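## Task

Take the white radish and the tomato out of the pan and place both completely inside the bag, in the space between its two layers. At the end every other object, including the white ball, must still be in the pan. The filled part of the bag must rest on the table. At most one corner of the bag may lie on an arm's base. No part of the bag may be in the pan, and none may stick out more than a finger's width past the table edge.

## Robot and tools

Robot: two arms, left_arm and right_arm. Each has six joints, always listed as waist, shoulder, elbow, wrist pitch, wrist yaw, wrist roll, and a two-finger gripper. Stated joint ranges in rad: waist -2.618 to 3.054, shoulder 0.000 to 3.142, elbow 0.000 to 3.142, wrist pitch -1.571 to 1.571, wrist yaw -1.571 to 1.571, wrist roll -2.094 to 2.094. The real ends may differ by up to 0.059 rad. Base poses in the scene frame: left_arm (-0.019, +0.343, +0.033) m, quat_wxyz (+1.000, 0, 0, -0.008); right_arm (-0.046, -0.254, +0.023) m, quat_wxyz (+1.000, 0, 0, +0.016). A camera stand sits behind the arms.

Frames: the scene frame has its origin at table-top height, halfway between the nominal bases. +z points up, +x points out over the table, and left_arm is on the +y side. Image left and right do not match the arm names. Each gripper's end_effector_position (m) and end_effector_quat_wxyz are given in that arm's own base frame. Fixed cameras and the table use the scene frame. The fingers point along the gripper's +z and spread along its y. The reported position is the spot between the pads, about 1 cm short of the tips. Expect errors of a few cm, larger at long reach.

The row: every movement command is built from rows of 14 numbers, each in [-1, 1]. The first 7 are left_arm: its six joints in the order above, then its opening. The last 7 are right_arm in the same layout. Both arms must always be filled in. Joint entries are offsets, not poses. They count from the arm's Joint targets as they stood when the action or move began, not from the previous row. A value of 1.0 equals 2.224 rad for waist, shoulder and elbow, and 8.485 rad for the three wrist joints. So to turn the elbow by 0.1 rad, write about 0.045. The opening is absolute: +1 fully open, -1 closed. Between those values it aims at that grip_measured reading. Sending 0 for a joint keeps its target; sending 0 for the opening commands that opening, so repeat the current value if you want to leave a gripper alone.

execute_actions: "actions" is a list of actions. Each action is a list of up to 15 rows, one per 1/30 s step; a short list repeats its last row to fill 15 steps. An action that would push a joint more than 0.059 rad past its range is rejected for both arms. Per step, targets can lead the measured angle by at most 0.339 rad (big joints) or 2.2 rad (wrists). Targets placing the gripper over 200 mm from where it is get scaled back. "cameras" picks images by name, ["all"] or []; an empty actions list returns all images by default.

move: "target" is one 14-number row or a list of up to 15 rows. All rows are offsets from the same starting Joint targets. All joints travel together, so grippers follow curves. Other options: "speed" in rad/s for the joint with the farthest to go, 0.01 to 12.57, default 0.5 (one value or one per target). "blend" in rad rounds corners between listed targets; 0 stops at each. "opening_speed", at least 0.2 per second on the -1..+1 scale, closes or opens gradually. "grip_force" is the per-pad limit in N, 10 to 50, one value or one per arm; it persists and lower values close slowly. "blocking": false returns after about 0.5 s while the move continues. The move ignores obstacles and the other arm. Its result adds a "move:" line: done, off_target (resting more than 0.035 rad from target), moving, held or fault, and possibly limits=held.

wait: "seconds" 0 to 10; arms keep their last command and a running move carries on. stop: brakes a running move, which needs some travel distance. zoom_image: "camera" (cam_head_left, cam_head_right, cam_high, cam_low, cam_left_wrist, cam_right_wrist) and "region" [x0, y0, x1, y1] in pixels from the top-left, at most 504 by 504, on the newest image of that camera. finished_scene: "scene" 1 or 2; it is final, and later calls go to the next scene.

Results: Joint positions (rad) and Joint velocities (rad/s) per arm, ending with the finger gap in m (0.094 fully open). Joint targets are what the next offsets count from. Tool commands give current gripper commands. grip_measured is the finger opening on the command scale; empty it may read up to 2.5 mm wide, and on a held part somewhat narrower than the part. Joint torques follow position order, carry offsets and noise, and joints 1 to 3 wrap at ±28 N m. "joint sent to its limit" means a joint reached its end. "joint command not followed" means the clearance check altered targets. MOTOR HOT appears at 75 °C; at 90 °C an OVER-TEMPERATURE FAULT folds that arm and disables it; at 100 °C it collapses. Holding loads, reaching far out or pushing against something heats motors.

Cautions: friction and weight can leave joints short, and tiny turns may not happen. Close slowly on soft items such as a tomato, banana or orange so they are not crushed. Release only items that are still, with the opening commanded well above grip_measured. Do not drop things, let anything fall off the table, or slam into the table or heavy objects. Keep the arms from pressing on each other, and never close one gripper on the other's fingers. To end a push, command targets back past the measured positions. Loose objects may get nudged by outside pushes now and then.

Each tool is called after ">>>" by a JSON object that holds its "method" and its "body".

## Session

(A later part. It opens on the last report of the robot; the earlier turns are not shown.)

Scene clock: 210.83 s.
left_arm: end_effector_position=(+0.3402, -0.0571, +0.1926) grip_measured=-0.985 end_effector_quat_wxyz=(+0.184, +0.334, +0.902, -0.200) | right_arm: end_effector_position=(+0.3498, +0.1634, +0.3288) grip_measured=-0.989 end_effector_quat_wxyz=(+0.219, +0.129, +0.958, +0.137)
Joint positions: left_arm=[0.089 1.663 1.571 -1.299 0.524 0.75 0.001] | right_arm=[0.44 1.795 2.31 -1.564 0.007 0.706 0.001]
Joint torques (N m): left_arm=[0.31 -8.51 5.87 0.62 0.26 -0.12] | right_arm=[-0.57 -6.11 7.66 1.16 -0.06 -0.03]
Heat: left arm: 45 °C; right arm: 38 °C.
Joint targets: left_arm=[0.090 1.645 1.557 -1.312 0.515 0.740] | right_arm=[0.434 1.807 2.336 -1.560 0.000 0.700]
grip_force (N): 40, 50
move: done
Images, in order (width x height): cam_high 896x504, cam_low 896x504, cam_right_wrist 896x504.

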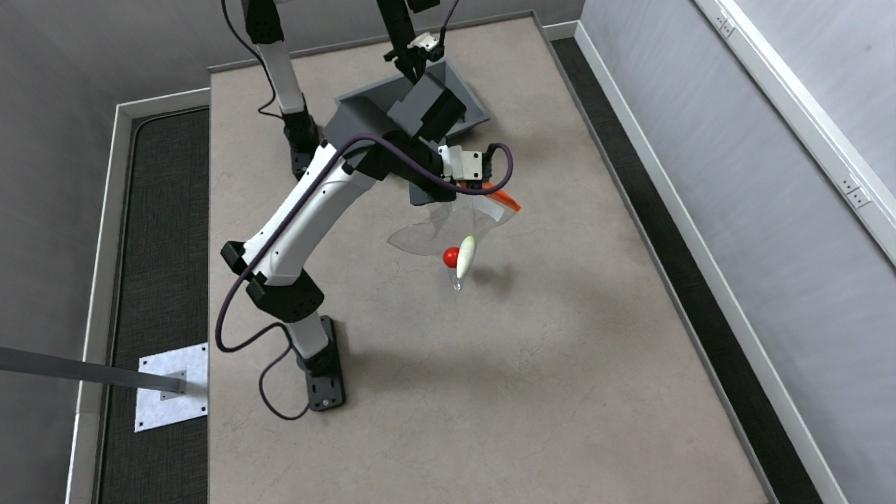

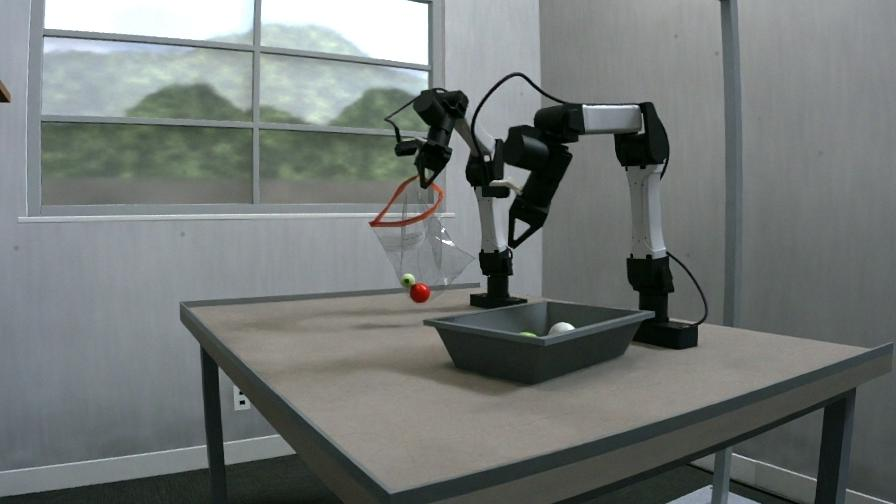

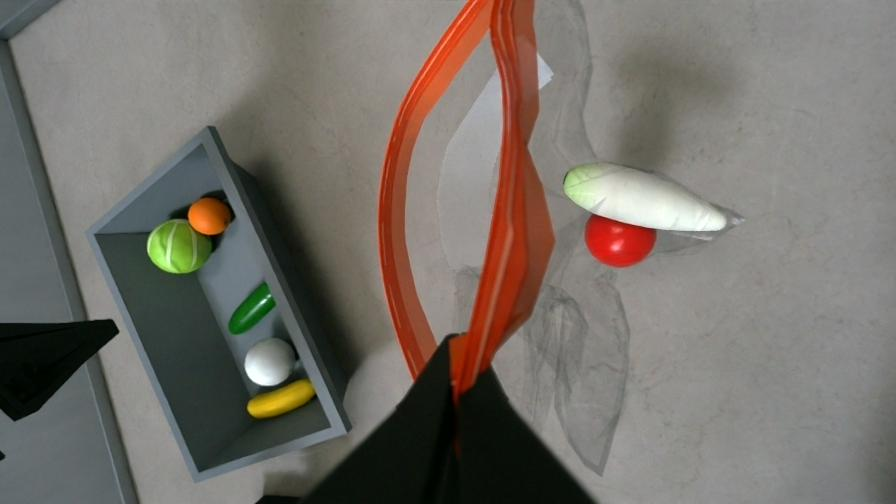

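>>> {"method": "move", "body": {"target": [[0,0,0,0,0,0,-1,-0.0782,-0.0768,-0.1281,0.0115,0,0,-1],[0,0,0,0,0,0,-1,-0.0782,-0.1603,-0.4348,0.07,0,0,-1]], "speed": [0.3,0.4], "blend": [0.05,0], "cameras": ["cam_low","cam_right_wrist","cam_high"]}}

>>> {"method": "zoom_image", "body": {"camera": "cam_low", "region": [340, 180, 520, 340]}}

Scene clock: 215.07 s.
left_arm: end_effector_position=(+0.3402, -0.0571, +0.1926) grip_measured=-0.985 end_effector_quat_wxyz=(+0.184, +0.334, +0.902, -0.200) | right_arm: end_effector_position=(+0.3485, +0.0939, +0.1864) grip_measured=-0.989 end_effector_quat_wxyz=(+0.207, +0.213, +0.949, +0.106)
Joint positions: left_arm=[0.089 1.663 1.571 -1.299 0.524 0.75 0.001] | right_arm=[0.266 1.489 1.371 -0.984 0.006 0.706 0.001]
Joint torques (N m): left_arm=[0.34 -8.53 5.86 0.63 0.26 -0.12] | right_arm=[-0.54 -9.22 6.5 1.25 -0.05 -0.03]
Heat: left arm: 44 °C; right arm: 38 °C.
Joint targets: left_arm=[0.090 1.645 1.557 -1.312 0.515 0.740] | right_arm=[0.260 1.451 1.369 -0.966 0.000 0.700]
grip_force (N): 40, 50
move: off_target (right_arm); right_arm: the shoulder is farthest, 0.038 rad from its target
Images, in order (width x height): cam_high 896x504, cam_low 896x504, cam_right_wrist 896x504.

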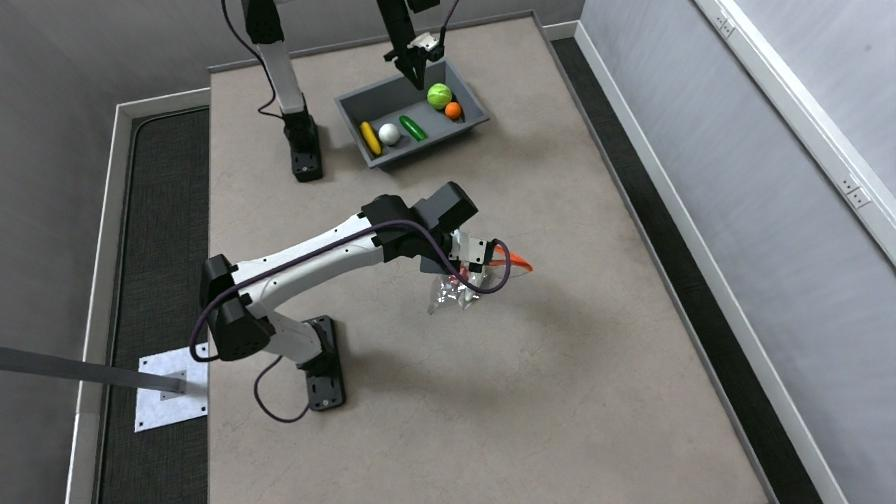

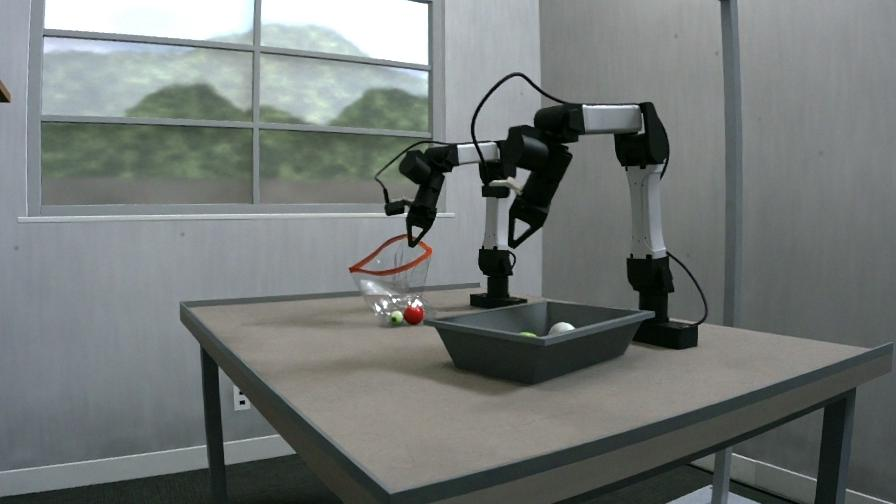

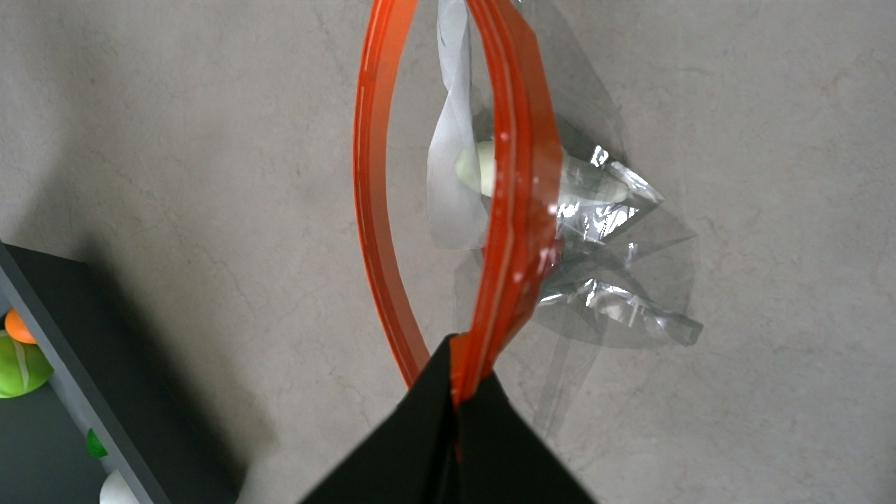

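Scaled by 2.800 from the camera's 896x504 image, which has a finer 1280x720 frame.

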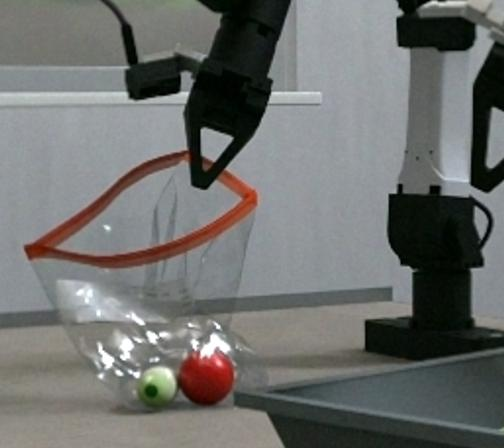

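>>> {"method": "move", "body": {"target": [[0,0,0,0,0,0,-1,0.0782,0.0405,-0.0698,0.029,0,0,-1],[0,0,0,0,0,0,-1,0.1535,0.1374,-0.0931,0.0605,0,0,-1],[0,0,0,0,0,0,-1,0.1929,0.2315,-0.0868,0.0835,0,0,-1]], "speed": 0.3, "blend": [0.05,0.05,0], "cameras": ["cam_low","cam_right_wrist","cam_high","cam_head_left"]}}

>>> {"method": "zoom_image", "body": {"camera": "cam_low", "region": [340, 220, 520, 350]}}

Scene clock: 228.07 s.
left_arm: end_effector_position=(+0.3402, -0.0571, +0.1926) grip_measured=-0.985 end_effector_quat_wxyz=(+0.184, +0.334, +0.902, -0.200) | right_arm: end_effector_position=(+0.3532, +0.2874, +0.0106) grip_measured=-0.989 end_effector_quat_wxyz=(+0.195, +0.011, +0.968, +0.159)
Joint positions: left_arm=[0.089 1.663 1.571 -1.299 0.524 0.75 0.001] | right_arm=[0.685 1.955 1.169 -0.276 0.006 0.706 0.001]
Joint torques (N m): left_arm=[0.32 -8.57 5.82 0.62 0.26 -0.12] | right_arm=[0.4 -8.34 6.74 1.36 -0.05 -0.04]
Heat: left arm: 43 °C; right arm: 38 °C.
Joint targets: left_arm=[0.090 1.645 1.557 -1.312 0.515 0.740] | right_arm=[0.689 1.966 1.176 -0.257 0.000 0.700]
grip_force (N): 40, 50
move: done
Images, in order (width x height): cam_head_left 896x504, cam_high 896x504, cam_low 896x504, cam_right_wrist 896x504.

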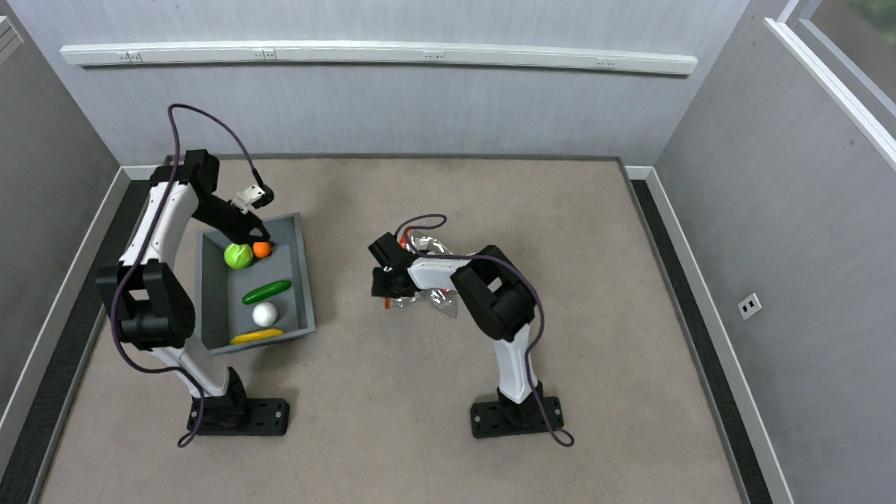

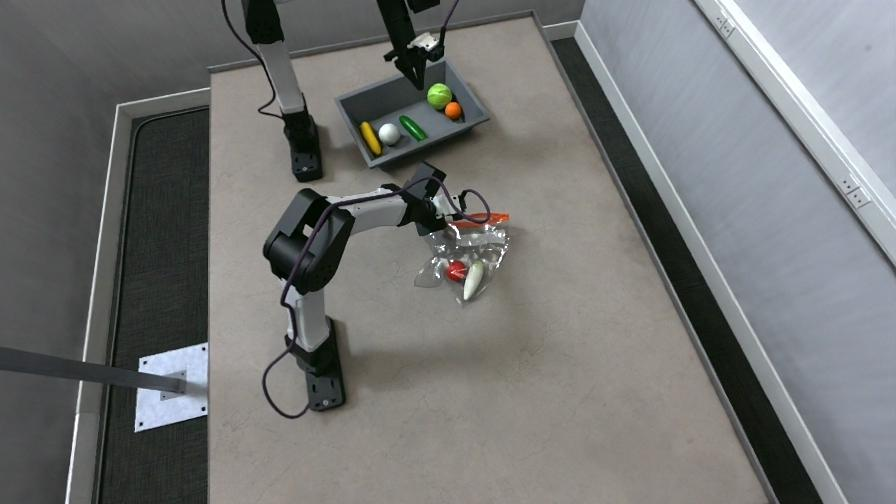

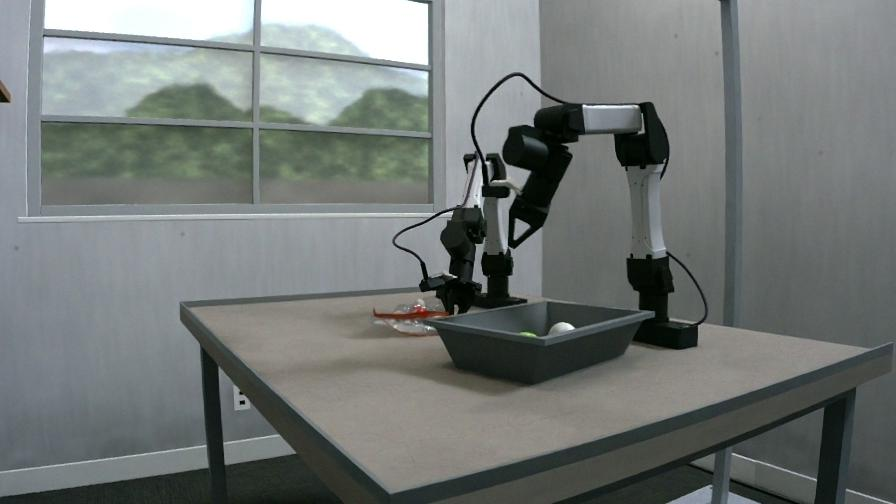

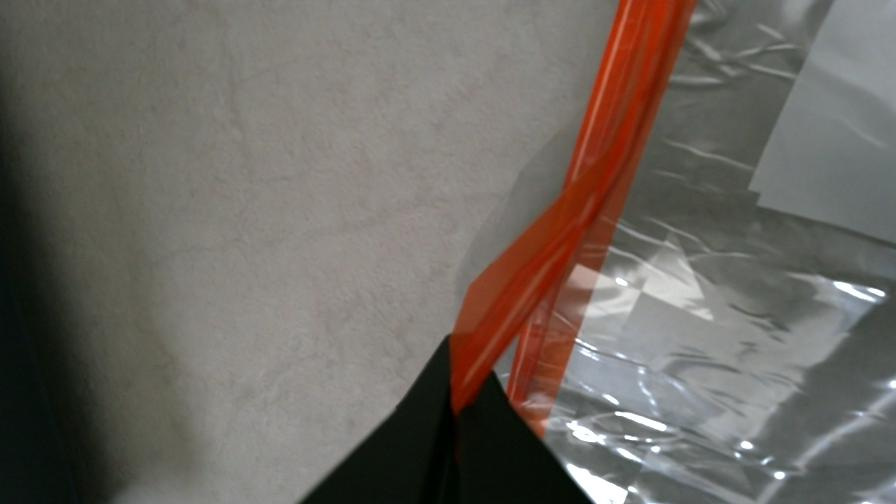

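Scaled by 2.800 from the camera's 896x504 image, which has a finer 1280x720 frame.

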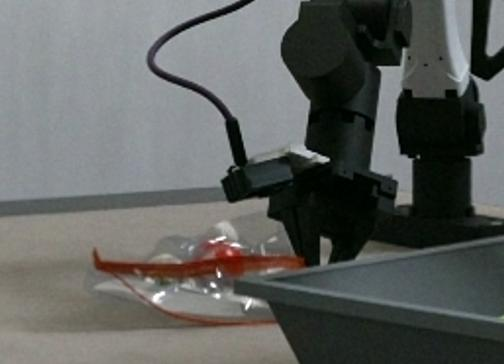

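>>> {"method": "move", "body": {"target": [[0,0,0,0,0,0,-1,0,0,0,0,0,0,-0.5],[0,0,0,0,0,0,-1,0,-0.0661,0.1563,-0.0583,0,0,-0.5]], "speed": 0.35, "opening_speed": 0.5, "cameras": ["cam_low","cam_right_wrist","cam_high","cam_head_left"]}}

>>> {"method": "zoom_image", "body": {"camera": "cam_high", "region": [330, 150, 530, 320]}}

>>> {"method": "zoom_image", "body": {"camera": "cam_low", "region": [340, 260, 480, 350]}}

Scene clock: 231.80 s.
left_arm: end_effector_position=(+0.3402, -0.0571, +0.1926) grip_measured=-0.985 end_effector_quat_wxyz=(+0.184, +0.334, +0.902, -0.200) | right_arm: end_effector_position=(+0.3529, +0.2872, +0.1126) grip_measured=-0.501 end_effector_quat_wxyz=(+0.175, +0.011, +0.974, +0.143)
Joint positions: left_arm=[0.089 1.663 1.571 -1.299 0.524 0.75 0.001] | right_arm=[0.685 1.861 1.497 -0.751 0.006 0.706 0.023]
Joint torques (N m): left_arm=[0.34 -8.54 5.85 0.63 0.27 -0.13] | right_arm=[0.42 -12.81 9.2 1.08 -0.04 -0.04]
Heat: left arm: 42 °C; right arm: 39 °C.
Joint targets: left_arm=[0.090 1.645 1.557 -1.312 0.515 0.740] | right_arm=[0.689 1.819 1.523 -0.752 0.000 0.700]
grip_force (N): 40, 50
move: off_target (right_arm); right_arm: the shoulder is farthest, 0.042 rad from its target
Images, in order (width x height): cam_head_left 896x504, cam_high 896x504, cam_low 896x504, cam_right_wrist 896x504.

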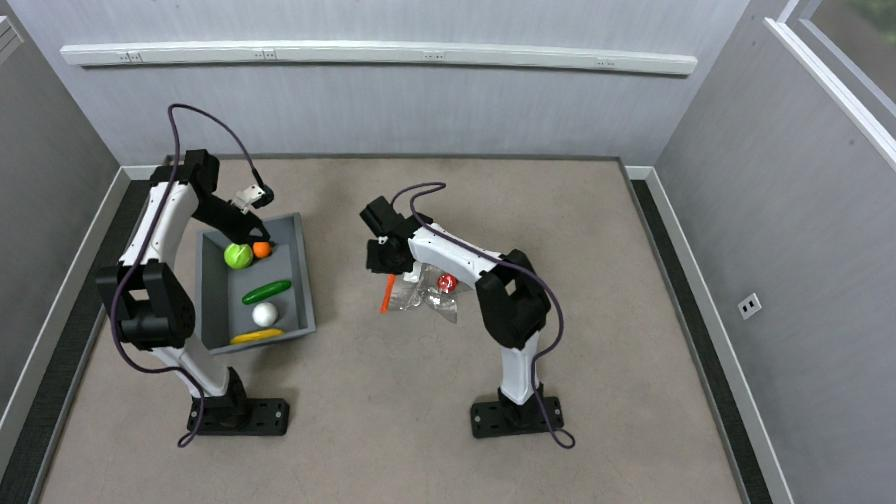

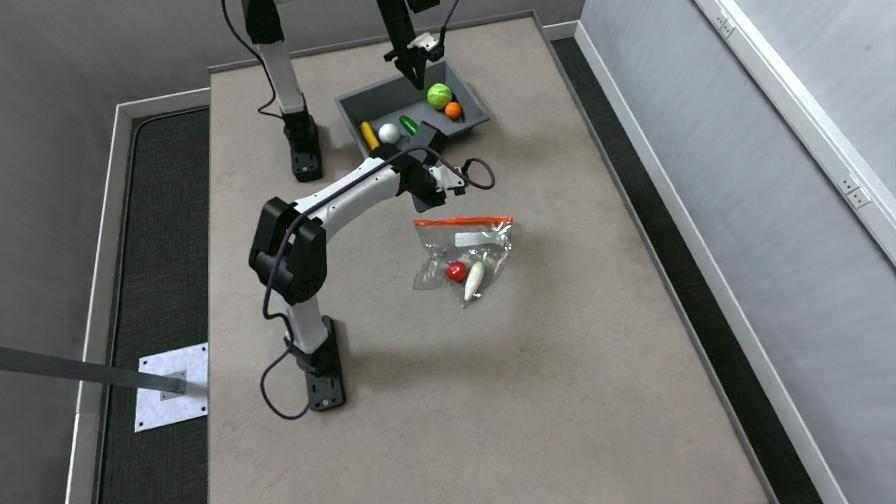

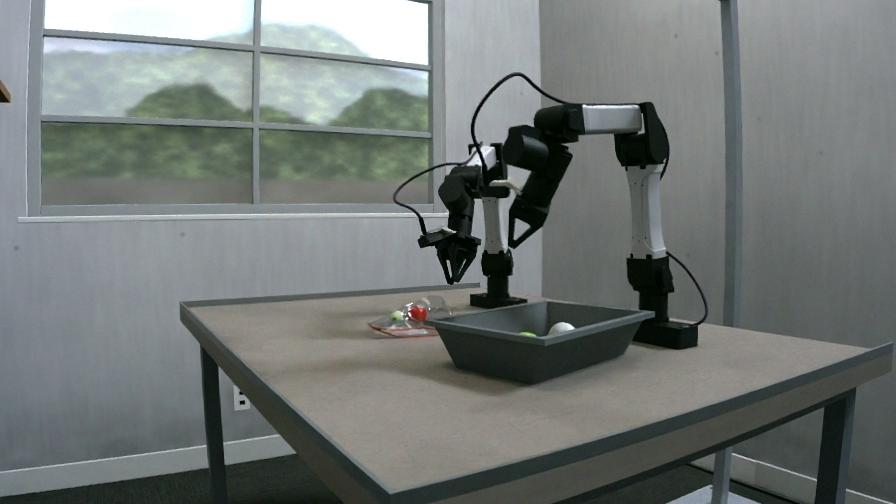

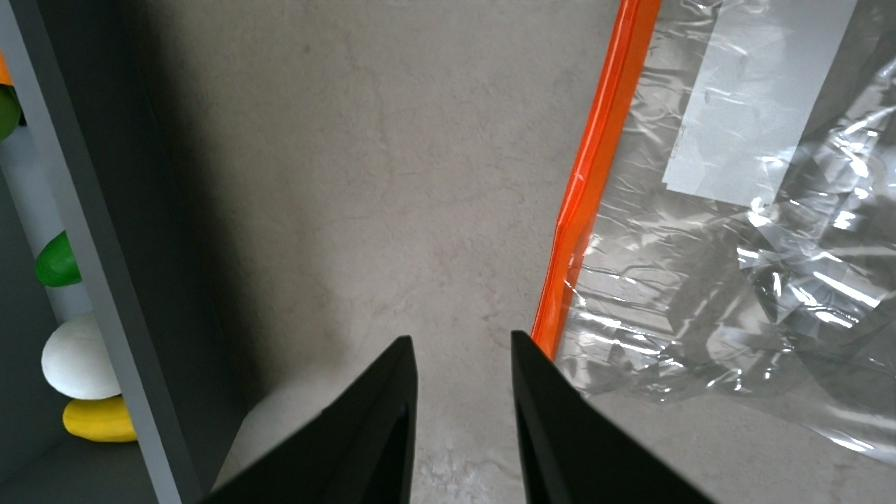

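Scaled by 2.520 from the camera's 896x504 image, which has a finer 1280x720 frame.

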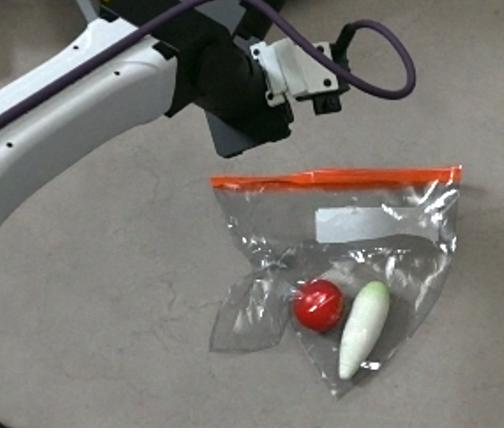

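Scaled by 3.600 from the camera's 896x504 image, which has a finer 1280x720 frame.

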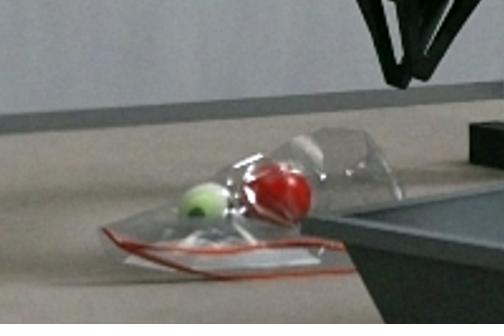

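>>> {"method": "finished_scene", "body": {"scene": 1}}

The scene is finished: the task was done.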